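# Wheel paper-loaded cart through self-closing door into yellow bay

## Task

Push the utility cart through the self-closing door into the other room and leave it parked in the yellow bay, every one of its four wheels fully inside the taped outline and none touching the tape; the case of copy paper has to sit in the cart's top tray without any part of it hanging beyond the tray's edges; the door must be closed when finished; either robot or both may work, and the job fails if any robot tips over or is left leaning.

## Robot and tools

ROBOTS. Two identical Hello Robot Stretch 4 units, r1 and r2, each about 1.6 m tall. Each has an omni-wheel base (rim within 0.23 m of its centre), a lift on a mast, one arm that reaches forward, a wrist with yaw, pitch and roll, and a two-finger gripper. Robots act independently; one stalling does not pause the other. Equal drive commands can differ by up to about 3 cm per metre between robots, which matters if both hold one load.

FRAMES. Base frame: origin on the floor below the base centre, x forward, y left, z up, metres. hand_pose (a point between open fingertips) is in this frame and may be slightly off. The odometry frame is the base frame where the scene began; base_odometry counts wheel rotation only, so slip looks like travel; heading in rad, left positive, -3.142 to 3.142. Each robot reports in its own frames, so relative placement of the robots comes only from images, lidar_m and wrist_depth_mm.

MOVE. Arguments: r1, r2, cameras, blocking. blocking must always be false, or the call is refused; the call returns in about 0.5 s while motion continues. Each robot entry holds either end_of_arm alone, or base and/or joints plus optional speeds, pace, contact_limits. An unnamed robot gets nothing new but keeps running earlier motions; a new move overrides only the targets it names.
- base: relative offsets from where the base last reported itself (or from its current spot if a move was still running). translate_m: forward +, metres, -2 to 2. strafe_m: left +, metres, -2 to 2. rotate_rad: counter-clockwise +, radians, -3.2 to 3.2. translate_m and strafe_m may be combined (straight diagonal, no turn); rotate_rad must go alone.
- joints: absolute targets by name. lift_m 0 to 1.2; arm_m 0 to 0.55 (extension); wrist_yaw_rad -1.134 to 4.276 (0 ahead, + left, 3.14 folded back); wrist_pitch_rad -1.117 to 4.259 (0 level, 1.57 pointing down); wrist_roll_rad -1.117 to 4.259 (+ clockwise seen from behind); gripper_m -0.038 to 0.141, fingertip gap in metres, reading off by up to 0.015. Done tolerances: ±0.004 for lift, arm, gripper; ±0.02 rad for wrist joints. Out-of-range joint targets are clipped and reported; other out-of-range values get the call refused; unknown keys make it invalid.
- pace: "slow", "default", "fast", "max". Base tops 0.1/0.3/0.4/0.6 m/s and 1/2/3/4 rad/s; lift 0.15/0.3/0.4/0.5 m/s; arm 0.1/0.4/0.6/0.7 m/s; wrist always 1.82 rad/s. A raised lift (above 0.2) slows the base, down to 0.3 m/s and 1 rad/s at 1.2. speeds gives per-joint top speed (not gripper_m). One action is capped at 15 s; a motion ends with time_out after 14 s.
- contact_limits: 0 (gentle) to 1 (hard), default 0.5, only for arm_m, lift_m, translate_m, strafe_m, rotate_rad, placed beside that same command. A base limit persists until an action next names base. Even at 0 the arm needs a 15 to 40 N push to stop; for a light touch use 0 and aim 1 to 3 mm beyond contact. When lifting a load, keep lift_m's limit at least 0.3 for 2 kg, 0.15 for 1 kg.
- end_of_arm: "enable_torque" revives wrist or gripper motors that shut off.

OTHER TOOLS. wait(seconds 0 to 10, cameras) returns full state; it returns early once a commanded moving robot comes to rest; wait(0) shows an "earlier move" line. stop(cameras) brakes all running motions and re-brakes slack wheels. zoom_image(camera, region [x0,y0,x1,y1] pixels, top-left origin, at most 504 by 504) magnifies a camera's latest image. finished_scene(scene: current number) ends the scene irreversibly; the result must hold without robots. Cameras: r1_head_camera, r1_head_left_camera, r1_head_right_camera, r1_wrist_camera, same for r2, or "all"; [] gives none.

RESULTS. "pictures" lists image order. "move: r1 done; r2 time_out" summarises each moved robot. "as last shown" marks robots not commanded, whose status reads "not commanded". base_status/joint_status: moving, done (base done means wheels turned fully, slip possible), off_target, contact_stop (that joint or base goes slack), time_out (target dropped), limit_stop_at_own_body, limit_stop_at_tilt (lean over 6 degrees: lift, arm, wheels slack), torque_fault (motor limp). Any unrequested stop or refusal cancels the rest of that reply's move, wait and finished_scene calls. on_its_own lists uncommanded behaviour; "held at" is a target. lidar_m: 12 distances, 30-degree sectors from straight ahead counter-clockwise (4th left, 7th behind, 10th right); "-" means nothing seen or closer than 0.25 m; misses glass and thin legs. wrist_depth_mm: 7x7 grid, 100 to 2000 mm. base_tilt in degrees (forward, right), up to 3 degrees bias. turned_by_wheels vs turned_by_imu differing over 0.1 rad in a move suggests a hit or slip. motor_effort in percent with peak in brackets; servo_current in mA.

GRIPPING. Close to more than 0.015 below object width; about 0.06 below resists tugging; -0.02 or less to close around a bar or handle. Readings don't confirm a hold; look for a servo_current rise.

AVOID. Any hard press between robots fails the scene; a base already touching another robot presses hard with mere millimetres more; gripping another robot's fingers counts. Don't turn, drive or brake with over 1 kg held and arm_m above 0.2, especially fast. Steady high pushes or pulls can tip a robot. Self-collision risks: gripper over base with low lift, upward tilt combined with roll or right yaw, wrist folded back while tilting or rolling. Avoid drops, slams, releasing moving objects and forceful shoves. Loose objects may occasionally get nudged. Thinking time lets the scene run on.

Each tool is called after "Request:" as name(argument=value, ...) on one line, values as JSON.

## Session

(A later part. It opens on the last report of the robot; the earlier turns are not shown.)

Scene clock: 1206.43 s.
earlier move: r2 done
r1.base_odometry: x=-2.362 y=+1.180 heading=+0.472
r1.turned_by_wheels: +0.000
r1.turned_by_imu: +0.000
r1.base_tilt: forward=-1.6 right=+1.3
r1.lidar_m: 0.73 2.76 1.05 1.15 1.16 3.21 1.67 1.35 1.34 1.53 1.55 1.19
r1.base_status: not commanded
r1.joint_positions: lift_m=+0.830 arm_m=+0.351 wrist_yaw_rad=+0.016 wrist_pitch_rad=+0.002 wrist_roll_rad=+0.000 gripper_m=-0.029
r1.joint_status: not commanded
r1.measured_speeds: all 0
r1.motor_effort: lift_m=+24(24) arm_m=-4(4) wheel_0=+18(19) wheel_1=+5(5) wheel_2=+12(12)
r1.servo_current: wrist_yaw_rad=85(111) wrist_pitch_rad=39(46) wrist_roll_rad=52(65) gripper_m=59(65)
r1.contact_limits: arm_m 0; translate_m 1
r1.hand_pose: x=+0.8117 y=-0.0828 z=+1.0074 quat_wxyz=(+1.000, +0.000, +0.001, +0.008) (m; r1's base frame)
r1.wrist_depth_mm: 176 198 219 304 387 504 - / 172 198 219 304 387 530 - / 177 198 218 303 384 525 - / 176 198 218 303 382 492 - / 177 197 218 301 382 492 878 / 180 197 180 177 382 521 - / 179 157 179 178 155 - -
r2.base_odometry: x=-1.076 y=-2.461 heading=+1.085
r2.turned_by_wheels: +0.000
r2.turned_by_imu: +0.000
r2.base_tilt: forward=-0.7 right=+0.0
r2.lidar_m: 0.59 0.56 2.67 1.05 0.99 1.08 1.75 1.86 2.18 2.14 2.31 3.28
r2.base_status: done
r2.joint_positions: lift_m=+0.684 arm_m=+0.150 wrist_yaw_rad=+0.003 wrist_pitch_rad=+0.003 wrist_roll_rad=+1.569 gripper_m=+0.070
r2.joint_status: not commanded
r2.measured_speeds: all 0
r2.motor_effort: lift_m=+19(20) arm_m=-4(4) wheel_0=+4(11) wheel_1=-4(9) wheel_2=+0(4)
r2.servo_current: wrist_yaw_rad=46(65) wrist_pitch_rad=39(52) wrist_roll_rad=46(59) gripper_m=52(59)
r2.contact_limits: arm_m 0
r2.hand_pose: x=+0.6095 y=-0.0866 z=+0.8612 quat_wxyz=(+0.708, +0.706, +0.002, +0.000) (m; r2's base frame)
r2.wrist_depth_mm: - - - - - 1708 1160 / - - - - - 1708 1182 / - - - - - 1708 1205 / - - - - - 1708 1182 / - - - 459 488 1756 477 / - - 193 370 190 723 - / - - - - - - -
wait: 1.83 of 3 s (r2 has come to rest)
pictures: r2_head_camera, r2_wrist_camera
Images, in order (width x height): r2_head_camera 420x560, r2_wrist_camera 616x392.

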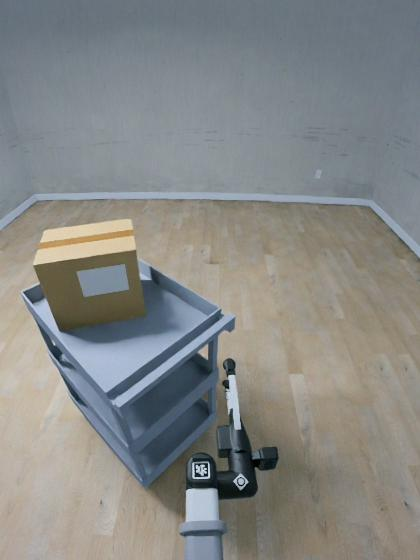

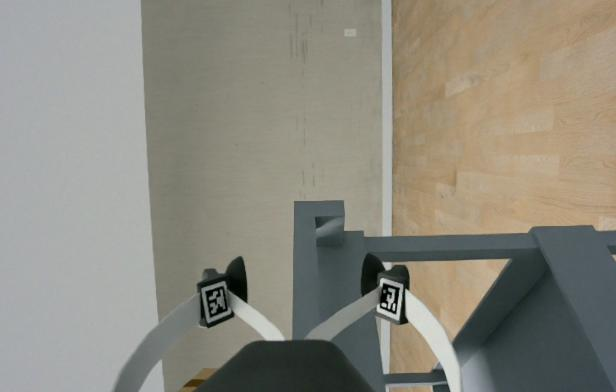

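Request:
move(blocking=false, r2={"base":{"strafe_m":0.05},"pace":"slow"}, cameras=[])

Request:
wait(seconds=3, cameras=[])

Request:
move(blocking=false, r2={"base":{"translate_m":0.165},"pace":"slow","contact_limits":{"translate_m":0.2}}, cameras=[])

Request:
wait(seconds=4, cameras=["r2_head_camera","r2_wrist_camera"])

Scene clock: 1216.70 s.
move: r2 moving
r1: as last shown
r1.base_tilt: forward=-1.6 right=+1.2
r1.lidar_m: 0.74 2.76 1.03 1.14 1.14 3.21 1.65 1.35 1.36 1.53 1.55 1.19
r1.servo_current: wrist_yaw_rad=98(98) wrist_pitch_rad=39(52) wrist_roll_rad=52(52) gripper_m=59(59)
r1.contact_limits: arm_m 0; translate_m 1
r1.wrist_depth_mm: 177 197 219 303 387 504 - / 173 198 219 304 387 521 - / 177 198 218 304 379 521 - / 177 198 219 300 382 492 - / 178 198 219 301 384 492 904 / 180 196 179 177 384 521 - / 179 157 179 177 155 - -
r2.base_odometry: x=-1.088 y=-2.454 heading=+1.085
r2.turned_by_wheels: +0.000
r2.turned_by_imu: +0.001
r2.base_tilt: forward=-0.6 right=+0.1
r2.lidar_m: 0.57 0.55 2.64 1.02 1.00 1.04 1.75 1.86 2.21 2.15 2.29 3.34
r2.base_status: strafe_m moving
r2.joint_positions: lift_m=+0.684 arm_m=+0.150 wrist_yaw_rad=+0.003 wrist_pitch_rad=+0.003 wrist_roll_rad=+1.569 gripper_m=+0.070
r2.joint_status: not commanded
r2.measured_speeds: translate_m=-0.001 strafe_m=+0.056 rotate_rad=+0.003 lift_m=+0.000 arm_m=+0.000 wrist_yaw_rad=+0.000 wrist_pitch_rad=+0.000 wrist_roll_rad=+0.000
r2.motor_effort: lift_m=+19(20) arm_m=-4(4) wheel_0=-8(9) wheel_1=+9(9) wheel_2=-1(1)
r2.servo_current: wrist_yaw_rad=59(59) wrist_pitch_rad=46(46) wrist_roll_rad=46(59) gripper_m=52(52)
r2.contact_limits: arm_m 0
r2.hand_pose: x=+0.6095 y=-0.0866 z=+0.8612 quat_wxyz=(+0.708, +0.706, +0.002, +0.000) (m; r2's base frame)
r2.wrist_depth_mm: - - - - - 1708 1160 / - - - - - 1661 1182 / - - - - - 1708 1160 / - - - - - 1756 1138 / - - - 459 459 1863 466 / - - 193 357 191 707 - / - - - - - - -
pictures: none
No camera images: "cameras" was empty.

Scene clock: 1217.80 s.
earlier move: r2 done
r1.base_odometry: x=-2.362 y=+1.180 heading=+0.472
r1.turned_by_wheels: +0.000
r1.turned_by_imu: +0.000
r1.base_tilt: forward=-1.6 right=+1.3
r1.lidar_m: 0.74 2.77 0.98 1.13 1.16 3.21 1.66 1.36 1.33 1.51 1.51 1.18
r1.base_status: not commanded
r1.joint_positions: lift_m=+0.830 arm_m=+0.351 wrist_yaw_rad=+0.016 wrist_pitch_rad=+0.002 wrist_roll_rad=+0.000 gripper_m=-0.029
r1.joint_status: not commanded
r1.measured_speeds: all 0
r1.motor_effort: lift_m=+24(24) arm_m=-4(4) wheel_0=+18(19) wheel_1=+4(5) wheel_2=+12(12)
r1.servo_current: wrist_yaw_rad=85(104) wrist_pitch_rad=46(52) wrist_roll_rad=59(65) gripper_m=59(65)
r1.contact_limits: arm_m 0; translate_m 1
r1.hand_pose: x=+0.8117 y=-0.0828 z=+1.0074 quat_wxyz=(+1.000, +0.000, +0.001, +0.008) (m; r1's base frame)
r1.wrist_depth_mm: 176 198 220 303 387 500 - / 173 198 219 304 387 525 - / 177 198 218 301 382 521 - / 177 198 219 303 384 496 - / 177 198 218 300 382 488 - / 180 196 179 178 382 521 - / 179 157 180 178 156 - -
r2.base_odometry: x=-1.120 y=-2.438 heading=+1.085
r2.turned_by_wheels: +0.000
r2.turned_by_imu: +0.000
r2.base_tilt: forward=-0.6 right=+0.1
r2.lidar_m: 0.53 0.54 2.63 1.00 0.95 0.97 1.75 1.86 2.22 2.16 2.33 3.38
r2.base_status: done
r2.joint_positions: lift_m=+0.684 arm_m=+0.150 wrist_yaw_rad=+0.003 wrist_pitch_rad=+0.003 wrist_roll_rad=+1.569 gripper_m=+0.070
r2.joint_status: not commanded
r2.measured_speeds: all 0
r2.motor_effort: lift_m=+19(20) arm_m=-4(4) wheel_0=-4(9) wheel_1=+5(9) wheel_2=+0(1)
r2.servo_current: wrist_yaw_rad=46(65) wrist_pitch_rad=39(46) wrist_roll_rad=52(59) gripper_m=52(52)
r2.contact_limits: arm_m 0
r2.hand_pose: x=+0.6095 y=-0.0866 z=+0.8612 quat_wxyz=(+0.708, +0.706, +0.002, +0.000) (m; r2's base frame)
r2.wrist_depth_mm: - - - - - 1708 1160 / - - - - - 1661 1182 / - - - - - 1661 1182 / - - - 455 - 1756 484 / - - - 427 - 1863 445 / - - 192 330 189 715 - / - - 683 - - - -
wait: 1.10 of 3 s (r2 has come to rest)
pictures: none
No camera images: "cameras" was empty.

Scene clock: 1218.30 s.
move: r2 moving
r1: as last shown
r1.base_tilt: forward=-1.6 right=+1.2
r1.lidar_m: 0.72 2.74 0.99 1.15 1.16 3.23 1.69 1.37 1.34 1.50 1.55 1.19
r1.motor_effort: lift_m=+24(24) arm_m=-4(4) wheel_0=+18(19) wheel_1=+5(5) wheel_2=+12(12)
r1.servo_current: wrist_yaw_rad=98(117) wrist_pitch_rad=39(46) wrist_roll_rad=46(59) gripper_m=59(59)
r1.contact_limits: arm_m 0; translate_m 1
r1.wrist_depth_mm: 176 198 218 304 387 500 - / 173 198 220 306 384 530 - / 177 198 219 303 382 525 - / 176 197 218 301 382 492 - / 177 198 218 303 387 496 878 / 180 196 180 178 384 517 - / 179 157 180 177 155 - -
r2.base_odometry: x=-1.114 y=-2.427 heading=+1.085
r2.turned_by_wheels: +0.000
r2.turned_by_imu: +0.000
r2.base_tilt: forward=-0.6 right=+0.1
r2.lidar_m: 0.52 0.49 2.62 0.98 0.99 1.04 1.77 1.87 2.23 2.17 2.34 3.38
r2.base_status: translate_m moving
r2.joint_positions: lift_m=+0.684 arm_m=+0.150 wrist_yaw_rad=+0.003 wrist_pitch_rad=+0.003 wrist_roll_rad=+1.569 gripper_m=+0.070
r2.joint_status: not commanded
r2.measured_speeds: translate_m=+0.048 strafe_m=+0.001 rotate_rad=-0.002 lift_m=+0.000 arm_m=+0.000 wrist_yaw_rad=+0.000 wrist_pitch_rad=+0.000 wrist_roll_rad=+0.000
r2.motor_effort: lift_m=+19(20) arm_m=-4(4) wheel_0=+6(8) wheel_1=+6(8) wheel_2=-8(11)
r2.servo_current: wrist_yaw_rad=52(52) wrist_pitch_rad=39(46) wrist_roll_rad=52(59) gripper_m=52(52)
r2.contact_limits: arm_m 0; translate_m 0.2
r2.hand_pose: x=+0.6095 y=-0.0866 z=+0.8612 quat_wxyz=(+0.708, +0.706, +0.002, +0.000) (m; r2's base frame)
r2.wrist_depth_mm: - - - - - 1661 1138 / - - - - - 1708 1182 / - - - - - 1708 1182 / - - - 452 - 1708 473 / - - - 415 - 1808 433 / - - 193 314 190 707 - / - - 691 - - - -
pictures: none
No camera images: "cameras" was empty.

Scene clock: 1220.73 s.
earlier move: r2 done
r1.base_odometry: x=-2.362 y=+1.180 heading=+0.472
r1.turned_by_wheels: +0.000
r1.turned_by_imu: +0.000
r1.base_tilt: forward=-1.6 right=+1.2
r1.lidar_m: 0.71 2.73 1.01 1.14 1.14 3.21 1.65 1.34 1.35 1.49 1.54 1.21
r1.base_status: not commanded
r1.joint_positions: lift_m=+0.830 arm_m=+0.351 wrist_yaw_rad=+0.016 wrist_pitch_rad=+0.002 wrist_roll_rad=+0.000 gripper_m=-0.029
r1.joint_status: not commanded
r1.measured_speeds: all 0
r1.motor_effort: lift_m=+24(24) arm_m=-4(4) wheel_0=+18(19) wheel_1=+5(5) wheel_2=+12(12)
r1.servo_current: wrist_yaw_rad=91(117) wrist_pitch_rad=46(52) wrist_roll_rad=59(65) gripper_m=59(65)
r1.contact_limits: arm_m 0; translate_m 1
r1.hand_pose: x=+0.8117 y=-0.0828 z=+1.0074 quat_wxyz=(+1.000, +0.000, +0.001, +0.008) (m; r1's base frame)
r1.wrist_depth_mm: 176 197 219 304 384 508 - / 173 198 219 303 384 525 - / 177 198 218 303 384 525 - / 177 198 218 301 382 488 - / 177 198 218 303 379 488 - / 180 197 180 178 384 521 - / 179 157 180 177 154 - -
r2.base_odometry: x=-1.043 y=-2.292 heading=+1.085
r2.turned_by_wheels: +0.000
r2.turned_by_imu: +0.000
r2.base_tilt: forward=-0.7 right=+0.1
r2.lidar_m: 0.40 0.37 2.62 1.02 1.04 1.10 1.90 2.05 2.21 2.19 2.36 3.41
r2.base_status: done
r2.joint_positions: lift_m=+0.684 arm_m=+0.150 wrist_yaw_rad=+0.003 wrist_pitch_rad=+0.003 wrist_roll_rad=+1.569 gripper_m=+0.070
r2.joint_status: not commanded
r2.measured_speeds: all 0
r2.motor_effort: lift_m=+20(20) arm_m=-3(4) wheel_0=+5(11) wheel_1=+4(8) wheel_2=-5(11)
r2.servo_current: wrist_yaw_rad=52(59) wrist_pitch_rad=46(46) wrist_roll_rad=52(59) gripper_m=52(59)
r2.contact_limits: arm_m 0; translate_m 0.2
r2.hand_pose: x=+0.6095 y=-0.0866 z=+0.8612 quat_wxyz=(+0.708, +0.706, +0.002, +0.000) (m; r2's base frame)
r2.wrist_depth_mm: - - - - - 1661 1160 / - - - - - 1661 1182 / - - - - - 1708 1205 / - - - 282 327 1537 1138 / - - - 221 294 1499 1160 / - - 193 191 191 1576 512 / - - - - 229 634 -
wait: 2.43 of 4 s (r2 has come to rest)
pictures: r2_head_camera, r2_wrist_camera
Images, in order (width x height): r2_head_camera 420x560, r2_wrist_camera 616x392.

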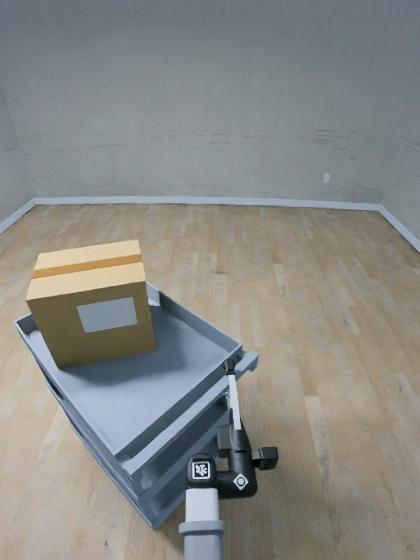

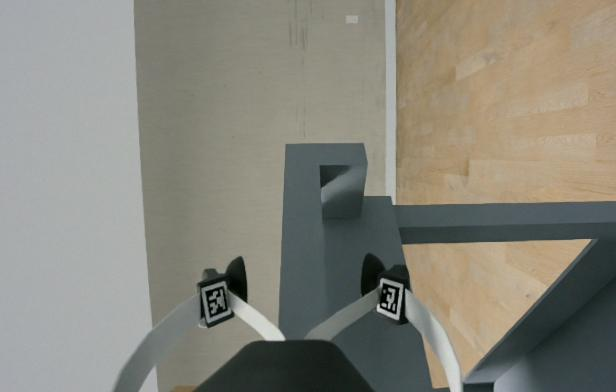

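Request:
move(blocking=false, r2={"base":{"translate_m":0.022},"pace":"slow","contact_limits":{"translate_m":0.2}}, cameras=[])

Request:
wait(seconds=2, cameras=[])

Request:
move(blocking=false, r2={"joints":{"gripper_m":-0.03}}, cameras=[])

Request:
wait(seconds=2, cameras=["r2_head_camera","r2_wrist_camera"])

Scene clock: 1229.73 s.
move: r2 moving
r1: as last shown
r1.lidar_m: 0.71 2.76 1.01 1.12 1.14 3.21 1.66 1.38 1.36 1.50 1.56 1.19
r1.servo_current: wrist_yaw_rad=98(104) wrist_pitch_rad=39(46) wrist_roll_rad=46(59) gripper_m=59(65)
r1.contact_limits: arm_m 0; translate_m 1
r1.wrist_depth_mm: 177 199 218 304 387 504 - / 172 198 219 303 387 535 - / 177 198 219 306 384 525 - / 177 197 219 301 382 496 - / 177 198 217 301 379 488 - / 180 198 181 178 382 521 - / 180 158 179 177 155 - -
r2.base_odometry: x=-1.037 y=-2.281 heading=+1.085
r2.turned_by_wheels: +0.000
r2.turned_by_imu: +0.001
r2.base_tilt: forward=-0.6 right=+0.1
r2.lidar_m: 0.39 0.35 2.60 1.04 1.04 1.10 1.93 2.03 2.24 2.18 2.34 3.41
r2.base_status: translate_m moving
r2.joint_positions: lift_m=+0.684 arm_m=+0.150 wrist_yaw_rad=+0.003 wrist_pitch_rad=+0.003 wrist_roll_rad=+1.569 gripper_m=+0.070
r2.joint_status: not commanded
r2.measured_speeds: translate_m=+0.047 strafe_m=+0.000 rotate_rad=+0.002 lift_m=+0.000 arm_m=+0.000 wrist_yaw_rad=+0.000 wrist_pitch_rad=+0.000 wrist_roll_rad=+0.000
r2.motor_effort: lift_m=+19(20) arm_m=-3(4) wheel_0=+5(8) wheel_1=+5(7) wheel_2=-9(10)
r2.servo_current: wrist_yaw_rad=52(59) wrist_pitch_rad=39(46) wrist_roll_rad=39(59) gripper_m=52(52)
r2.contact_limits: arm_m 0; translate_m 0.2
r2.hand_pose: x=+0.6095 y=-0.0866 z=+0.8612 quat_wxyz=(+0.708, +0.706, +0.002, +0.000) (m; r2's base frame)
r2.wrist_depth_mm: - - - - - 1661 1160 / - - - - - 1708 1182 / - - - - - 1708 1205 / - - - 271 315 1499 1138 / - - - 212 285 1537 1138 / - - 193 184 190 1618 512 / - - - - 226 634 -
pictures: none
No camera images: "cameras" was empty.

Scene clock: 1230.43 s.
earlier move: r2 done
r1.base_odometry: x=-2.362 y=+1.180 heading=+0.472
r1.turned_by_wheels: +0.000
r1.turned_by_imu: +0.000
r1.base_tilt: forward=-1.6 right=+1.3
r1.lidar_m: 0.73 2.75 1.02 1.13 1.15 3.17 1.68 1.37 1.36 1.53 1.57 1.18
r1.base_status: not commanded
r1.joint_positions: lift_m=+0.830 arm_m=+0.351 wrist_yaw_rad=+0.016 wrist_pitch_rad=+0.002 wrist_roll_rad=+0.000 gripper_m=-0.029
r1.joint_status: not commanded
r1.measured_speeds: all 0
r1.motor_effort: lift_m=+24(24) arm_m=-4(4) wheel_0=+18(19) wheel_1=+5(5) wheel_2=+12(12)
r1.servo_current: wrist_yaw_rad=72(104) wrist_pitch_rad=39(46) wrist_roll_rad=59(72) gripper_m=52(65)
r1.contact_limits: arm_m 0; translate_m 1
r1.hand_pose: x=+0.8117 y=-0.0828 z=+1.0074 quat_wxyz=(+1.000, +0.000, +0.001, +0.008) (m; r1's base frame)
r1.wrist_depth_mm: 176 198 218 304 387 496 - / 173 198 218 303 384 525 - / 177 198 219 303 384 530 - / 177 198 219 301 382 488 - / 178 197 218 300 382 496 891 / 180 197 180 178 377 525 - / 179 157 179 177 155 - -
r2.base_odometry: x=-1.033 y=-2.273 heading=+1.086
r2.turned_by_wheels: +0.000
r2.turned_by_imu: +0.000
r2.base_tilt: forward=-0.7 right=+0.0
r2.lidar_m: 0.39 0.34 2.59 1.02 1.03 1.08 1.93 2.05 2.22 2.18 2.36 0.67
r2.base_status: done
r2.joint_positions: lift_m=+0.684 arm_m=+0.150 wrist_yaw_rad=+0.003 wrist_pitch_rad=+0.003 wrist_roll_rad=+1.569 gripper_m=+0.070
r2.joint_status: not commanded
r2.measured_speeds: all 0
r2.motor_effort: lift_m=+19(20) arm_m=-4(4) wheel_0=+3(9) wheel_1=+5(7) wheel_2=-6(10)
r2.servo_current: wrist_yaw_rad=46(59) wrist_pitch_rad=39(52) wrist_roll_rad=39(59) gripper_m=52(59)
r2.contact_limits: arm_m 0; translate_m 0.2
r2.hand_pose: x=+0.6095 y=-0.0866 z=+0.8612 quat_wxyz=(+0.708, +0.706, +0.002, +0.000) (m; r2's base frame)
r2.wrist_depth_mm: - - - - - 1708 1182 / - - - - - 1708 1205 / - - - - - 1661 1182 / - - - 238 298 1499 1138 / - - - 201 276 1499 1138 / - - 193 175 194 1618 508 / - - - - 218 603 -
wait: 0.70 of 2 s (r2 has come to rest)
pictures: none
No camera images: "cameras" was empty.

Scene clock: 1230.93 s.
move: r2 moving
r1: as last shown
r1.base_tilt: forward=-1.6 right=+1.2
r1.lidar_m: 0.72 2.75 1.01 1.14 1.16 3.22 1.65 1.35 1.35 1.52 1.53 1.16
r1.motor_effort: lift_m=+24(24) arm_m=-4(4) wheel_0=+18(19) wheel_1=+4(5) wheel_2=+12(12)
r1.servo_current: wrist_yaw_rad=85(98) wrist_pitch_rad=39(46) wrist_roll_rad=46(59) gripper_m=52(59)
r1.contact_limits: arm_m 0; translate_m 1
r1.wrist_depth_mm: 176 198 218 304 384 500 - / 173 198 219 304 384 530 - / 177 198 219 303 382 521 - / 176 198 219 303 382 496 - / 177 198 218 301 384 492 - / 180 196 179 178 382 521 - / 179 157 180 177 155 - -
r2.base_odometry: x=-1.033 y=-2.273 heading=+1.086
r2.turned_by_wheels: +0.000
r2.turned_by_imu: +0.000
r2.base_tilt: forward=-0.6 right=+0.1
r2.lidar_m: 0.39 0.35 2.60 1.01 1.04 1.10 1.92 2.06 2.28 2.19 2.34 0.67
r2.base_status: not commanded
r2.joint_positions: lift_m=+0.684 arm_m=+0.150 wrist_yaw_rad=+0.003 wrist_pitch_rad=+0.003 wrist_roll_rad=+1.569 gripper_m=+0.051
r2.joint_status: gripper_m moving
r2.measured_speeds: all 0
r2.motor_effort: lift_m=+19(20) arm_m=-4(4) wheel_0=+4(4) wheel_1=+5(6) wheel_2=-6(7)
r2.servo_current: wrist_yaw_rad=52(59) wrist_pitch_rad=39(46) wrist_roll_rad=39(52) gripper_m=143(143)
r2.contact_limits: arm_m 0; translate_m 0.2
r2.hand_pose: x=+0.6095 y=-0.0866 z=+0.8612 quat_wxyz=(+0.708, +0.706, +0.002, +0.000) (m; r2's base frame)
r2.wrist_depth_mm: - - - - - 1708 1182 / - - - - - 1708 1182 / - - - - - 1708 1182 / - - - 239 298 1499 1138 / - - - 202 276 1499 1138 / - - 193 175 191 1618 504 / - - - - 218 1499 -
pictures: none
No camera images: "cameras" was empty.

Scene clock: 1232.13 s.
earlier move: r2 done
r1.base_odometry: x=-2.362 y=+1.180 heading=+0.472
r1.turned_by_wheels: +0.000
r1.turned_by_imu: +0.000
r1.base_tilt: forward=-1.6 right=+1.2
r1.lidar_m: 0.72 2.76 1.01 1.14 1.15 3.22 1.69 1.36 1.35 1.52 1.55 1.17
r1.base_status: not commanded
r1.joint_positions: lift_m=+0.830 arm_m=+0.351 wrist_yaw_rad=+0.016 wrist_pitch_rad=+0.002 wrist_roll_rad=+0.000 gripper_m=-0.029
r1.joint_status: not commanded
r1.measured_speeds: all 0
r1.motor_effort: lift_m=+24(24) arm_m=-4(4) wheel_0=+18(19) wheel_1=+5(5) wheel_2=+12(12)
r1.servo_current: wrist_yaw_rad=85(104) wrist_pitch_rad=46(46) wrist_roll_rad=33(65) gripper_m=59(65)
r1.contact_limits: arm_m 0; translate_m 1
r1.hand_pose: x=+0.8117 y=-0.0828 z=+1.0074 quat_wxyz=(+1.000, +0.000, +0.001, +0.008) (m; r1's base frame)
r1.wrist_depth_mm: 176 198 218 304 389 504 - / 173 198 218 304 384 525 - / 177 198 218 304 384 521 - / 177 198 218 301 382 496 - / 177 198 218 301 384 488 - / 180 197 180 178 379 525 - / 179 157 179 177 155 - -
r2.base_odometry: x=-1.033 y=-2.273 heading=+1.086
r2.turned_by_wheels: +0.000
r2.turned_by_imu: +0.000
r2.base_tilt: forward=-0.7 right=+0.1
r2.lidar_m: 0.39 0.34 2.63 1.04 1.07 1.11 1.92 2.07 2.25 2.19 2.37 3.39
r2.base_status: not commanded
r2.joint_positions: lift_m=+0.684 arm_m=+0.150 wrist_yaw_rad=+0.003 wrist_pitch_rad=+0.003 wrist_roll_rad=+1.569 gripper_m=-0.028
r2.joint_status: all done
r2.measured_speeds: all 0
r2.motor_effort: lift_m=+19(20) arm_m=-4(4) wheel_0=+3(4) wheel_1=+5(6) wheel_2=-5(7)
r2.servo_current: wrist_yaw_rad=39(59) wrist_pitch_rad=46(46) wrist_roll_rad=52(59) gripper_m=117(267)
r2.contact_limits: arm_m 0; translate_m 0.2
r2.hand_pose: x=+0.6095 y=-0.0866 z=+0.8612 quat_wxyz=(+0.708, +0.706, +0.002, +0.000) (m; r2's base frame)
r2.wrist_depth_mm: - - - - - 1708 1160 / - - - - - 1661 1182 / - - - 244 - 1708 1205 / - - - 221 283 1464 1138 / - - - 193 255 1499 1138 / - - 186 164 179 1499 1205 / - - - - 208 591 -
wait: 1.20 of 2 s (r2 has come to rest)
pictures: r2_head_camera, r2_wrist_camera
Images, in order (width x height): r2_head_camera 420x560, r2_wrist_camera 616x392.

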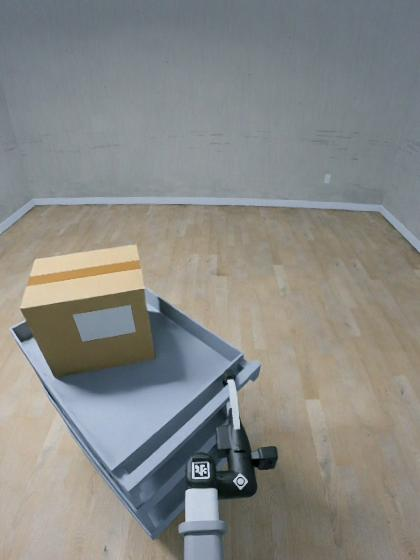

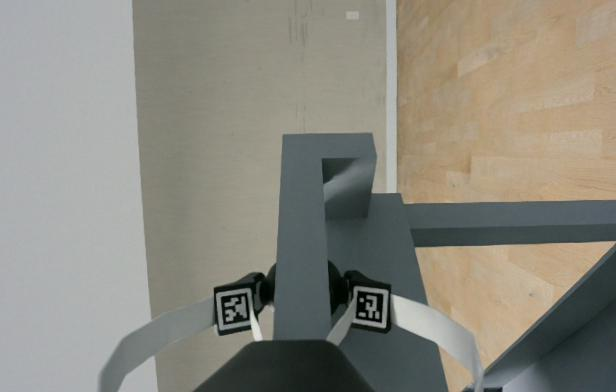

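Request:
move(blocking=false, r2={"base":{"translate_m":-0.2},"pace":"slow"}, cameras=[])

Request:
wait(seconds=4, cameras=["r2_head_camera"])

Scene clock: 1235.60 s.
move: r2 moving
r1: as last shown
r1.lidar_m: 0.70 2.74 1.01 1.12 1.13 3.23 1.66 1.36 1.35 1.52 1.55 1.20
r1.motor_effort: lift_m=+24(24) arm_m=-4(4) wheel_0=+18(19) wheel_1=+4(5) wheel_2=+12(12)
r1.servo_current: wrist_yaw_rad=85(111) wrist_pitch_rad=46(46) wrist_roll_rad=39(59) gripper_m=59(59)
r1.contact_limits: arm_m 0; translate_m 1
r1.wrist_depth_mm: 176 198 218 303 392 504 - / 173 198 218 303 387 530 - / 177 198 219 303 382 525 - / 176 198 218 301 379 492 - / 177 197 218 300 382 492 - / 180 196 180 178 384 525 - / 179 157 180 177 155 - -
r2.base_odometry: x=-1.038 y=-2.283 heading=+1.086
r2.turned_by_wheels: +0.000
r2.turned_by_imu: +0.001
r2.base_tilt: forward=-0.6 right=+0.0
r2.lidar_m: 0.38 0.34 2.63 1.02 1.05 1.10 1.93 2.01 2.26 2.19 2.32 3.43
r2.base_status: translate_m moving
r2.joint_positions: lift_m=+0.684 arm_m=+0.150 wrist_yaw_rad=+0.003 wrist_pitch_rad=+0.003 wrist_roll_rad=+1.569 gripper_m=-0.028
r2.joint_status: not commanded
r2.measured_speeds: translate_m=-0.049 strafe_m=+0.000 rotate_rad=-0.001 lift_m=+0.000 arm_m=+0.000 wrist_yaw_rad=+0.000 wrist_pitch_rad=+0.000 wrist_roll_rad=+0.000
r2.motor_effort: lift_m=+19(20) arm_m=-3(4) wheel_0=-4(7) wheel_1=-5(5) wheel_2=+13(13)
r2.servo_current: wrist_yaw_rad=65(65) wrist_pitch_rad=39(46) wrist_roll_rad=39(52) gripper_m=124(130)
r2.contact_limits: arm_m 0
r2.hand_pose: x=+0.6095 y=-0.0866 z=+0.8612 quat_wxyz=(+0.708, +0.706, +0.002, +0.000) (m; r2's base frame)
r2.wrist_depth_mm: - - - - - 1661 1160 / - - - - - 1661 1205 / - - - 243 - 1708 1182 / - - - 215 282 1499 1118 / - - - 194 255 1499 1118 / - - 186 165 179 1537 504 / - - - - 209 - -
pictures: none
No camera images: "cameras" was empty.

Scene clock: 1238.40 s.
earlier move: r2 done
r1.base_odometry: x=-2.362 y=+1.180 heading=+0.472
r1.turned_by_wheels: +0.000
r1.turned_by_imu: +0.000
r1.base_tilt: forward=-1.6 right=+1.2
r1.lidar_m: 0.71 2.75 1.00 0.98 0.99 3.21 1.65 1.37 1.34 1.51 1.55 1.20
r1.base_status: not commanded
r1.joint_positions: lift_m=+0.830 arm_m=+0.351 wrist_yaw_rad=+0.016 wrist_pitch_rad=+0.002 wrist_roll_rad=+0.000 gripper_m=-0.029
r1.joint_status: not commanded
r1.measured_speeds: all 0
r1.motor_effort: lift_m=+24(24) arm_m=-4(4) wheel_0=+19(19) wheel_1=+5(5) wheel_2=+12(12)
r1.servo_current: wrist_yaw_rad=78(111) wrist_pitch_rad=33(52) wrist_roll_rad=52(65) gripper_m=59(65)
r1.contact_limits: arm_m 0; translate_m 1
r1.hand_pose: x=+0.8117 y=-0.0828 z=+1.0074 quat_wxyz=(+1.000, +0.000, +0.001, +0.008) (m; r1's base frame)
r1.wrist_depth_mm: 176 198 217 304 387 500 - / 173 198 219 301 382 525 - / 177 198 219 304 384 525 - / 176 198 218 301 382 492 - / 177 197 217 301 382 492 904 / 180 197 180 178 379 521 - / 179 157 180 178 155 - -
r2.base_odometry: x=-1.126 y=-2.449 heading=+1.086
r2.turned_by_wheels: +0.000
r2.turned_by_imu: +0.001
r2.base_tilt: forward=-0.7 right=+0.1
r2.lidar_m: 0.35 0.32 2.63 1.00 0.97 1.02 1.75 1.83 2.23 2.18 2.34 3.39
r2.base_status: done
r2.joint_positions: lift_m=+0.684 arm_m=+0.150 wrist_yaw_rad=+0.003 wrist_pitch_rad=+0.003 wrist_roll_rad=+1.569 gripper_m=-0.028
r2.joint_status: not commanded
r2.measured_speeds: all 0
r2.motor_effort: lift_m=+19(20) arm_m=-3(4) wheel_0=+0(7) wheel_1=-4(7) wheel_2=+8(14)
r2.servo_current: wrist_yaw_rad=59(65) wrist_pitch_rad=39(52) wrist_roll_rad=52(59) gripper_m=117(130)
r2.contact_limits: arm_m 0
r2.hand_pose: x=+0.6095 y=-0.0866 z=+0.8612 quat_wxyz=(+0.708, +0.706, +0.002, +0.000) (m; r2's base frame)
r2.wrist_depth_mm: - - - - - 1661 1182 / - - - - - 1708 1138 / - - - 246 - 1708 1182 / - - - 223 283 1499 1138 / - - - 194 256 1499 1138 / - - 186 167 178 1499 1205 / - - - - 207 133 -
wait: 2.80 of 4 s (r2 has come to rest)
pictures: r2_head_camera
Images, in order (width x height): r2_head_camera 420x560.

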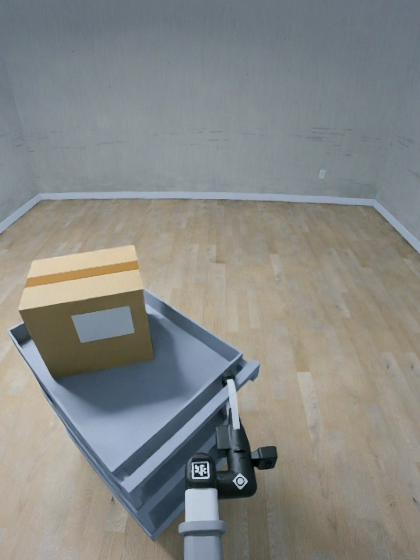

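Request:
move(blocking=false, r2={"base":{"translate_m":0.55},"pace":"slow"}, cameras=[])

Request:
wait(seconds=8, cameras=["r2_head_camera"])

Scene clock: 1254.57 s.
move: r2 moving
r1: as last shown
r1.lidar_m: 0.73 2.76 0.98 0.99 0.98 3.22 1.62 1.36 1.35 1.52 1.58 1.19
r1.motor_effort: lift_m=+24(24) arm_m=-3(4) wheel_0=+18(19) wheel_1=+4(5) wheel_2=+12(12)
r1.servo_current: wrist_yaw_rad=85(111) wrist_pitch_rad=39(46) wrist_roll_rad=65(65) gripper_m=46(59)
r1.contact_limits: arm_m 0; translate_m 1
r1.wrist_depth_mm: 177 197 219 304 387 504 - / 173 198 219 304 387 535 - / 177 198 217 301 382 525 - / 177 198 219 303 382 492 - / 177 198 218 303 382 492 - / 180 196 180 177 382 530 - / 179 157 179 178 156 - -
r2.base_odometry: x=-1.120 y=-2.439 heading=+1.086
r2.turned_by_wheels: +0.000
r2.turned_by_imu: +0.001
r2.base_tilt: forward=-0.6 right=+0.1
r2.lidar_m: 0.38 0.33 2.60 0.99 0.97 1.03 1.77 1.86 2.24 2.18 2.34 0.70
r2.base_status: translate_m moving
r2.joint_positions: lift_m=+0.684 arm_m=+0.150 wrist_yaw_rad=+0.003 wrist_pitch_rad=+0.003 wrist_roll_rad=+1.569 gripper_m=-0.029
r2.joint_status: not commanded
r2.measured_speeds: translate_m=+0.050 strafe_m=+0.001 rotate_rad=-0.004 lift_m=+0.000 arm_m=+0.000 wrist_yaw_rad=+0.000 wrist_pitch_rad=+0.000 wrist_roll_rad=+0.001
r2.motor_effort: lift_m=+19(20) arm_m=-4(4) wheel_0=+11(13) wheel_1=+7(7) wheel_2=-8(8)
r2.servo_current: wrist_yaw_rad=46(59) wrist_pitch_rad=39(52) wrist_roll_rad=46(52) gripper_m=98(124)
r2.contact_limits: arm_m 0
r2.hand_pose: x=+0.6096 y=-0.0865 z=+0.8612 quat_wxyz=(+0.708, +0.706, +0.002, +0.000) (m; r2's base frame)
r2.wrist_depth_mm: - - - - - 1661 1118 / - - - - - 1661 1182 / - - - 242 - 1661 1205 / - - - 236 279 1464 1138 / - - - 186 253 1499 1118 / - - 186 164 178 1576 1182 / - - - - 201 1576 -
pictures: none
No camera images: "cameras" was empty.

Scene clock: 1260.87 s.
earlier move: r2 done
r1.base_odometry: x=-2.362 y=+1.180 heading=+0.472
r1.turned_by_wheels: +0.000
r1.turned_by_imu: +0.000
r1.base_tilt: forward=-1.6 right=+1.2
r1.lidar_m: 0.73 2.77 1.17 1.13 1.26 3.23 1.68 1.37 1.34 1.52 1.56 1.20
r1.base_status: not commanded
r1.joint_positions: lift_m=+0.830 arm_m=+0.351 wrist_yaw_rad=+0.016 wrist_pitch_rad=+0.002 wrist_roll_rad=+0.000 gripper_m=-0.029
r1.joint_status: not commanded
r1.measured_speeds: all 0
r1.motor_effort: lift_m=+24(24) arm_m=-4(4) wheel_0=+18(19) wheel_1=+4(5) wheel_2=+12(12)
r1.servo_current: wrist_yaw_rad=78(117) wrist_pitch_rad=39(52) wrist_roll_rad=39(72) gripper_m=59(65)
r1.contact_limits: arm_m 0; translate_m 1
r1.hand_pose: x=+0.8117 y=-0.0828 z=+1.0074 quat_wxyz=(+1.000, +0.000, +0.001, +0.008) (m; r1's base frame)
r1.wrist_depth_mm: 177 198 218 303 387 492 - / 173 198 219 303 384 530 - / 177 198 219 301 382 525 - / 177 197 219 303 382 496 - / 177 198 218 301 382 488 - / 180 198 180 178 382 525 - / 179 157 180 177 155 - -
r2.base_odometry: x=-0.870 y=-1.963 heading=+1.087
r2.turned_by_wheels: +0.001
r2.turned_by_imu: +0.005
r2.base_tilt: forward=-0.7 right=+0.0
r2.lidar_m: 0.29 0.28 0.66 2.52 1.13 1.33 2.29 2.44 2.25 2.22 2.41 3.49
r2.base_status: done
r2.joint_positions: lift_m=+0.684 arm_m=+0.150 wrist_yaw_rad=+0.016 wrist_pitch_rad=+0.003 wrist_roll_rad=+1.569 gripper_m=-0.029
r2.joint_status: not commanded
r2.measured_speeds: all 0
r2.motor_effort: lift_m=+19(20) arm_m=-3(4) wheel_0=+10(18) wheel_1=+6(13) wheel_2=-3(14)
r2.servo_current: wrist_yaw_rad=98(104) wrist_pitch_rad=39(52) wrist_roll_rad=46(65) gripper_m=98(124)
r2.contact_limits: arm_m 0
r2.hand_pose: x=+0.6107 y=-0.0827 z=+0.8612 quat_wxyz=(+0.708, +0.706, +0.007, +0.005) (m; r2's base frame)
r2.wrist_depth_mm: - - - - - 1661 1138 / - - - - - 1661 1160 / - - - - - 1661 1182 / - - - 251 - 1661 1205 / - - - 202 283 285 289 / - - 197 160 179 1576 1182 / - - - - 197 1499 1182
wait: 6.30 of 8 s (r2 has come to rest)
pictures: r2_head_camera
Images, in order (width x height): r2_head_camera 420x560.

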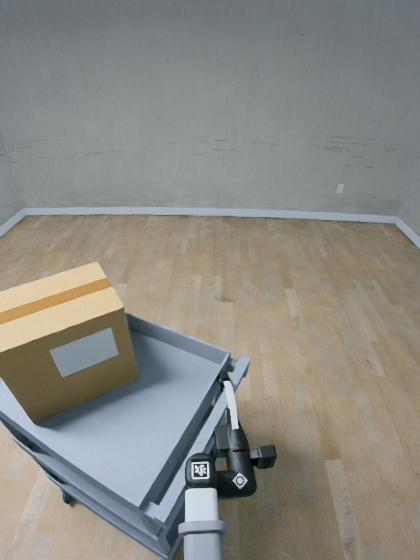

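Request:
zoom_image(camera="r2_head_camera", region=[0, 300, 260, 560])

Request:
wait(seconds=0.5, cameras=["r2_head_camera","r1_head_left_camera","r2_head_left_camera","r1_head_right_camera"])

Scaled by 1.938 from the camera's 420x560 image, which has a finer 1200x1600 frame.

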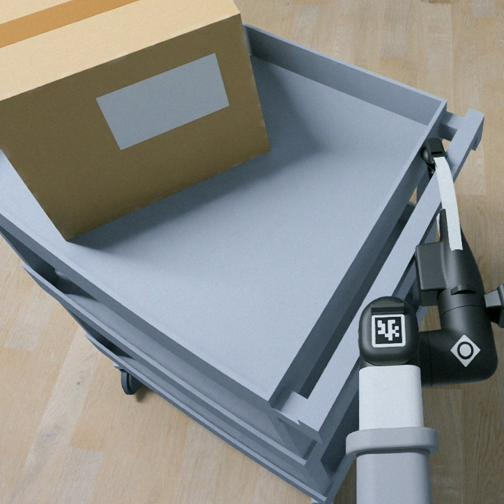

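Scene clock: 1282.03 s.
r1.base_odometry: x=-2.362 y=+1.180 heading=+0.472
r1.turned_by_wheels: +0.000
r1.turned_by_imu: +0.000
r1.base_tilt: forward=-1.6 right=+1.3
r1.lidar_m: 0.73 2.75 1.17 1.11 1.28 3.21 1.66 1.36 1.34 1.51 1.55 1.20
r1.base_status: not commanded
r1.joint_positions: lift_m=+0.830 arm_m=+0.351 wrist_yaw_rad=+0.016 wrist_pitch_rad=+0.002 wrist_roll_rad=+0.000 gripper_m=-0.029
r1.joint_status: not commanded
r1.measured_speeds: all 0
r1.motor_effort: lift_m=+24(24) arm_m=-4(4) wheel_0=+18(19) wheel_1=+5(5) wheel_2=+12(12)
r1.servo_current: wrist_yaw_rad=85(117) wrist_pitch_rad=39(52) wrist_roll_rad=52(72) gripper_m=65(65)
r1.contact_limits: arm_m 0; translate_m 1
r1.hand_pose: x=+0.8117 y=-0.0828 z=+1.0074 quat_wxyz=(+1.000, +0.000, +0.001, +0.008) (m; r1's base frame)
r1.wrist_depth_mm: 176 198 218 304 389 496 - / 174 198 219 304 387 525 - / 177 198 219 304 384 525 - / 177 198 218 303 384 492 - / 177 198 217 303 379 496 - / 180 197 179 177 382 525 - / 179 158 180 177 155 - -
r2.base_odometry: x=-0.870 y=-1.963 heading=+1.087
r2.turned_by_wheels: +0.000
r2.turned_by_imu: +0.000
r2.base_tilt: forward=-0.7 right=+0.1
r2.lidar_m: 0.26 0.27 0.70 2.53 1.14 1.33 2.28 2.44 2.27 2.21 2.37 3.48
r2.base_status: done
r2.joint_positions: lift_m=+0.684 arm_m=+0.150 wrist_yaw_rad=+0.016 wrist_pitch_rad=+0.003 wrist_roll_rad=+1.569 gripper_m=-0.029
r2.joint_status: not commanded
r2.measured_speeds: all 0
r2.motor_effort: lift_m=+19(20) arm_m=-4(4) wheel_0=+10(18) wheel_1=+6(13) wheel_2=-3(14)
r2.servo_current: wrist_yaw_rad=91(104) wrist_pitch_rad=39(52) wrist_roll_rad=46(65) gripper_m=91(124)
r2.contact_limits: arm_m 0
r2.hand_pose: x=+0.6107 y=-0.0827 z=+0.8612 quat_wxyz=(+0.708, +0.706, +0.007, +0.005) (m; r2's base frame)
r2.wrist_depth_mm: - - - - - 1618 1160 / - - - - - 1661 1160 / - - - - - 1661 1160 / - - - 250 - 1756 1205 / - - - 201 285 286 286 / - - 198 160 179 1576 1182 / - - - - 197 1499 1205
wait: 0.50 s; at rest from the start
pictures: r1_head_left_camera, r1_head_right_camera, r2_head_camera, r2_head_left_camera
Images, in order (width x height): r1_head_left_camera 420x672, r1_head_right_camera 420x672, r2_head_camera 420x560, r2_head_left_camera 420x672.

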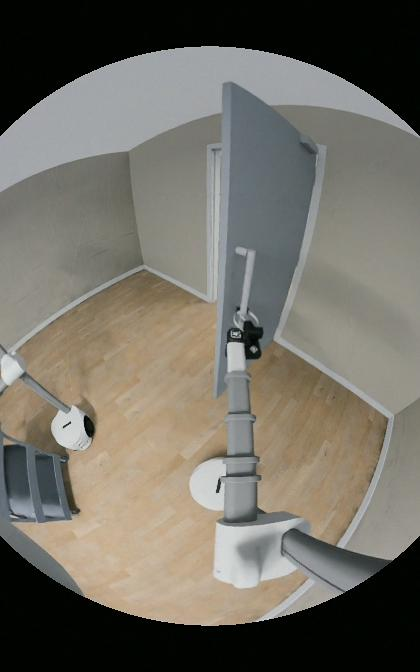

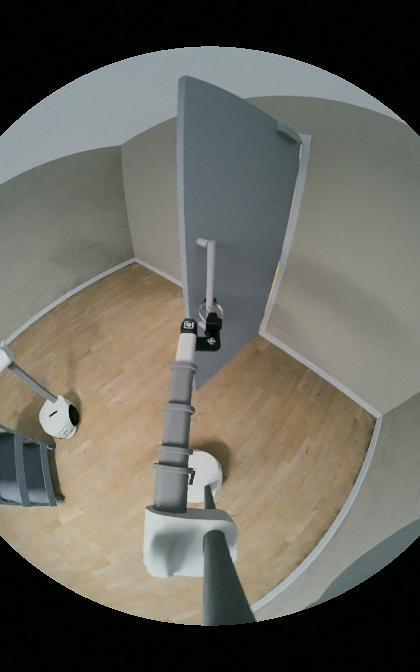

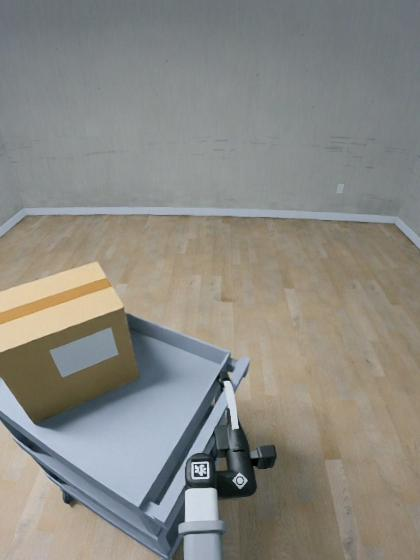

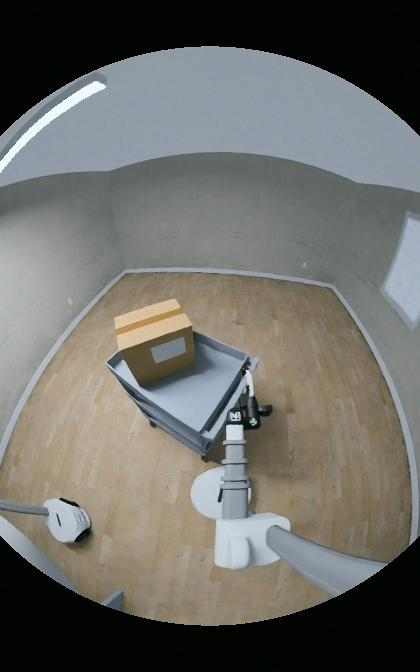

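Request:
move(blocking=false, r2={"base":{"translate_m":-0.3},"pace":"slow"}, cameras=[])

Request:
wait(seconds=6, cameras=["r2_head_camera"])

Scene clock: 1293.30 s.
move: r2 moving
r1: as last shown
r1.base_tilt: forward=-1.6 right=+1.2
r1.lidar_m: 0.71 2.76 1.17 1.12 1.27 3.24 1.67 1.36 1.37 1.53 1.55 1.17
r1.servo_current: wrist_yaw_rad=104(104) wrist_pitch_rad=39(46) wrist_roll_rad=39(59) gripper_m=52(65)
r1.contact_limits: arm_m 0; translate_m 1
r1.wrist_depth_mm: 176 198 218 304 387 500 - / 173 197 218 303 384 530 - / 177 198 219 303 387 525 - / 177 197 218 301 382 492 - / 177 198 217 301 377 492 891 / 180 196 179 177 384 517 - / 179 157 180 177 155 - -
r2.base_odometry: x=-0.876 y=-1.973 heading=+1.087
r2.turned_by_wheels: +0.000
r2.turned_by_imu: +0.001
r2.base_tilt: forward=-0.6 right=+0.0
r2.lidar_m: 0.37 0.27 0.73 2.54 1.12 1.33 2.29 2.38 2.28 2.20 2.40 3.50
r2.base_status: translate_m moving
r2.joint_positions: lift_m=+0.684 arm_m=+0.150 wrist_yaw_rad=+0.016 wrist_pitch_rad=+0.003 wrist_roll_rad=+1.569 gripper_m=-0.029
r2.joint_status: not commanded
r2.measured_speeds: translate_m=-0.050 strafe_m=-0.001 rotate_rad=-0.002 lift_m=+0.000 arm_m=+0.000 wrist_yaw_rad=+0.000 wrist_pitch_rad=+0.000 wrist_roll_rad=+0.000
r2.motor_effort: lift_m=+19(20) arm_m=-3(4) wheel_0=+0(10) wheel_1=-4(6) wheel_2=+14(15)
r2.servo_current: wrist_yaw_rad=85(98) wrist_pitch_rad=39(46) wrist_roll_rad=46(52) gripper_m=98(98)
r2.contact_limits: arm_m 0
r2.hand_pose: x=+0.6107 y=-0.0827 z=+0.8612 quat_wxyz=(+0.708, +0.706, +0.007, +0.005) (m; r2's base frame)
r2.wrist_depth_mm: - - - - - 1661 1160 / - - - - - 1708 1182 / - - - - - 1661 1182 / - - - 249 - 1708 1205 / - - - 198 279 286 287 / - - 187 157 179 1499 1205 / - - - - 196 1397 1182
pictures: none
No camera images: "cameras" was empty.

Scene clock: 1297.10 s.
earlier move: r2 done
r1.base_odometry: x=-2.362 y=+1.180 heading=+0.472
r1.turned_by_wheels: +0.000
r1.turned_by_imu: +0.000
r1.base_tilt: forward=-1.6 right=+1.3
r1.lidar_m: 0.73 2.76 1.02 1.10 1.36 3.21 1.67 1.35 1.37 1.50 1.55 1.19
r1.base_status: not commanded
r1.joint_positions: lift_m=+0.830 arm_m=+0.351 wrist_yaw_rad=+0.016 wrist_pitch_rad=+0.002 wrist_roll_rad=+0.000 gripper_m=-0.029
r1.joint_status: not commanded
r1.measured_speeds: all 0
r1.motor_effort: lift_m=+24(24) arm_m=-4(4) wheel_0=+19(19) wheel_1=+5(5) wheel_2=+12(12)
r1.servo_current: wrist_yaw_rad=91(124) wrist_pitch_rad=39(52) wrist_roll_rad=26(65) gripper_m=52(65)
r1.contact_limits: arm_m 0; translate_m 1
r1.hand_pose: x=+0.8117 y=-0.0828 z=+1.0074 quat_wxyz=(+1.000, +0.000, +0.001, +0.008) (m; r1's base frame)
r1.wrist_depth_mm: 176 198 218 306 389 500 - / 174 198 218 303 384 535 - / 177 198 218 303 382 525 - / 176 198 219 301 382 496 - / 178 197 218 301 379 492 - / 181 196 179 178 384 521 - / 179 158 180 177 155 - -
r2.base_odometry: x=-1.010 y=-2.228 heading=+1.087
r2.turned_by_wheels: -0.001
r2.turned_by_imu: +0.000
r2.base_tilt: forward=-0.7 right=+0.1
r2.lidar_m: 0.48 0.46 2.59 1.00 1.03 1.16 1.96 2.11 2.23 2.18 2.35 0.62
r2.base_status: done
r2.joint_positions: lift_m=+0.684 arm_m=+0.150 wrist_yaw_rad=+0.003 wrist_pitch_rad=+0.003 wrist_roll_rad=+1.569 gripper_m=-0.029
r2.joint_status: not commanded
r2.measured_speeds: all 0
r2.motor_effort: lift_m=+19(20) arm_m=-4(4) wheel_0=-5(10) wheel_1=-4(8) wheel_2=+5(15)
r2.servo_current: wrist_yaw_rad=52(98) wrist_pitch_rad=46(46) wrist_roll_rad=65(65) gripper_m=91(104)
r2.contact_limits: arm_m 0
r2.hand_pose: x=+0.6095 y=-0.0866 z=+0.8612 quat_wxyz=(+0.708, +0.707, +0.002, +0.000) (m; r2's base frame)
r2.wrist_depth_mm: - - - - - 1618 1138 / - - - - - 1661 1160 / - - - 197 223 1576 1160 / - - - 189 248 276 278 / - - - 179 237 831 - / - - 187 170 179 - - / - - 427 - 218 - -
wait: 3.80 of 6 s (r2 has come to rest)
pictures: r2_head_camera
Images, in order (width x height): r2_head_camera 420x560.

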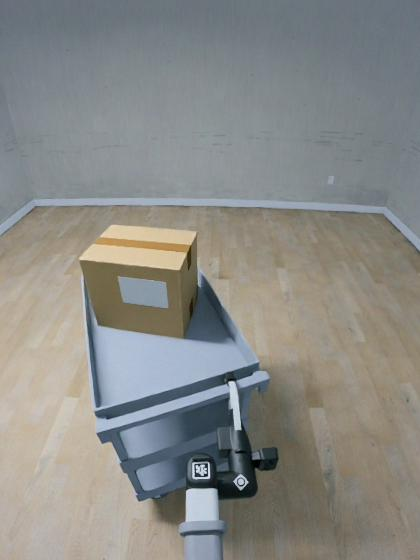

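Request:
move(blocking=false, r2={"base":{"translate_m":-0.2},"pace":"slow"}, cameras=[])

Request:
wait(seconds=6, cameras=["r2_head_camera"])

Scene clock: 1301.73 s.
move: r2 moving
r1: as last shown
r1.lidar_m: 0.72 2.74 1.02 1.11 1.35 3.22 1.66 1.36 1.32 1.51 1.52 1.20
r1.motor_effort: lift_m=+24(24) arm_m=-4(4) wheel_0=+18(19) wheel_1=+5(5) wheel_2=+12(12)
r1.servo_current: wrist_yaw_rad=91(111) wrist_pitch_rad=33(52) wrist_roll_rad=52(72) gripper_m=59(59)
r1.contact_limits: arm_m 0; translate_m 1
r1.wrist_depth_mm: 176 197 219 306 387 504 - / 173 198 219 303 384 525 - / 177 198 219 303 382 525 - / 176 198 218 303 384 496 - / 177 198 217 303 382 492 878 / 180 197 180 177 382 530 - / 179 156 180 177 156 - -
r2.base_odometry: x=-1.016 y=-2.239 heading=+1.087
r2.turned_by_wheels: +0.000
r2.turned_by_imu: +0.001
r2.base_tilt: forward=-0.7 right=+0.1
r2.lidar_m: 0.50 0.48 2.60 1.03 1.04 1.13 1.98 2.10 2.25 2.20 2.37 0.58
r2.base_status: translate_m moving
r2.joint_positions: lift_m=+0.684 arm_m=+0.150 wrist_yaw_rad=+0.003 wrist_pitch_rad=+0.003 wrist_roll_rad=+1.569 gripper_m=-0.029
r2.joint_status: not commanded
r2.measured_speeds: translate_m=-0.050 strafe_m=+0.001 rotate_rad=+0.000 lift_m=+0.000 arm_m=+0.000 wrist_yaw_rad=+0.000 wrist_pitch_rad=+0.000 wrist_roll_rad=+0.000
r2.motor_effort: lift_m=+19(20) arm_m=-3(4) wheel_0=-7(10) wheel_1=-6(7) wheel_2=+13(13)
r2.servo_current: wrist_yaw_rad=52(52) wrist_pitch_rad=39(46) wrist_roll_rad=39(52) gripper_m=91(98)
r2.contact_limits: arm_m 0
r2.hand_pose: x=+0.6095 y=-0.0866 z=+0.8612 quat_wxyz=(+0.708, +0.707, +0.002, +0.000) (m; r2's base frame)
r2.wrist_depth_mm: - - - - - 1618 1138 / - - - - - 1618 1160 / - - - 194 222 1537 1160 / - - - 186 247 1464 404 / - - - 179 237 831 - / - - 188 171 179 759 - / - - 433 - 220 - -
pictures: none
No camera images: "cameras" was empty.

Scene clock: 1304.50 s.
earlier move: r2 done
r1.base_odometry: x=-2.362 y=+1.180 heading=+0.472
r1.turned_by_wheels: +0.000
r1.turned_by_imu: +0.000
r1.base_tilt: forward=-1.6 right=+1.2
r1.lidar_m: 0.73 2.77 0.98 1.23 4.26 3.22 1.63 1.36 1.36 1.51 1.55 1.20
r1.base_status: not commanded
r1.joint_positions: lift_m=+0.830 arm_m=+0.351 wrist_yaw_rad=+0.016 wrist_pitch_rad=+0.002 wrist_roll_rad=+0.000 gripper_m=-0.029
r1.joint_status: not commanded
r1.measured_speeds: all 0
r1.motor_effort: lift_m=+24(24) arm_m=-4(4) wheel_0=+19(19) wheel_1=+5(5) wheel_2=+12(12)
r1.servo_current: wrist_yaw_rad=98(111) wrist_pitch_rad=33(52) wrist_roll_rad=39(72) gripper_m=52(65)
r1.contact_limits: arm_m 0; translate_m 1
r1.hand_pose: x=+0.8117 y=-0.0828 z=+1.0074 quat_wxyz=(+1.000, +0.000, +0.001, +0.008) (m; r1's base frame)
r1.wrist_depth_mm: 176 199 218 306 387 500 - / 173 198 219 304 382 530 - / 177 198 219 303 382 521 - / 177 198 218 303 382 492 - / 177 198 219 301 379 488 - / 180 197 179 178 379 517 - / 179 158 180 178 155 - -
r2.base_odometry: x=-1.103 y=-2.405 heading=+1.086
r2.turned_by_wheels: +0.000
r2.turned_by_imu: +0.001
r2.base_tilt: forward=-0.7 right=+0.0
r2.lidar_m: 0.58 0.70 2.60 1.00 1.01 0.98 1.80 1.88 2.22 2.19 2.31 0.55
r2.base_status: done
r2.joint_positions: lift_m=+0.684 arm_m=+0.150 wrist_yaw_rad=+0.003 wrist_pitch_rad=+0.003 wrist_roll_rad=+1.569 gripper_m=-0.029
r2.joint_status: not commanded
r2.measured_speeds: all 0
r2.motor_effort: lift_m=+19(20) arm_m=-3(4) wheel_0=-2(10) wheel_1=-5(8) wheel_2=+4(14)
r2.servo_current: wrist_yaw_rad=39(59) wrist_pitch_rad=46(52) wrist_roll_rad=52(59) gripper_m=98(104)
r2.contact_limits: arm_m 0
r2.hand_pose: x=+0.6095 y=-0.0866 z=+0.8612 quat_wxyz=(+0.708, +0.707, +0.002, +0.000) (m; r2's base frame)
r2.wrist_depth_mm: - - - - - 1661 1160 / - - 564 201 198 201 - / - - 496 132 134 198 198 / - 488 466 141 205 - - / - - 569 153 223 - - / - - 187 163 179 - - / - - - - - 1708 -
wait: 2.77 of 6 s (r2 has come to rest)
pictures: r2_head_camera
Images, in order (width x height): r2_head_camera 420x560.

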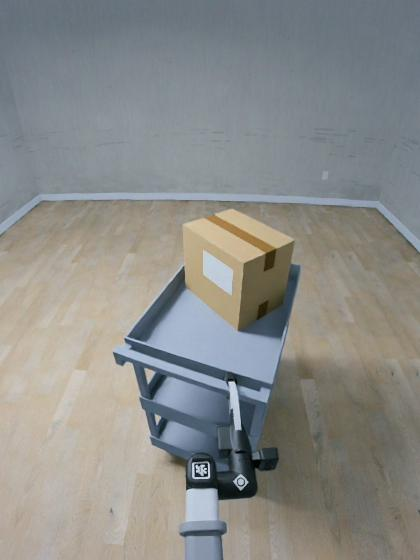

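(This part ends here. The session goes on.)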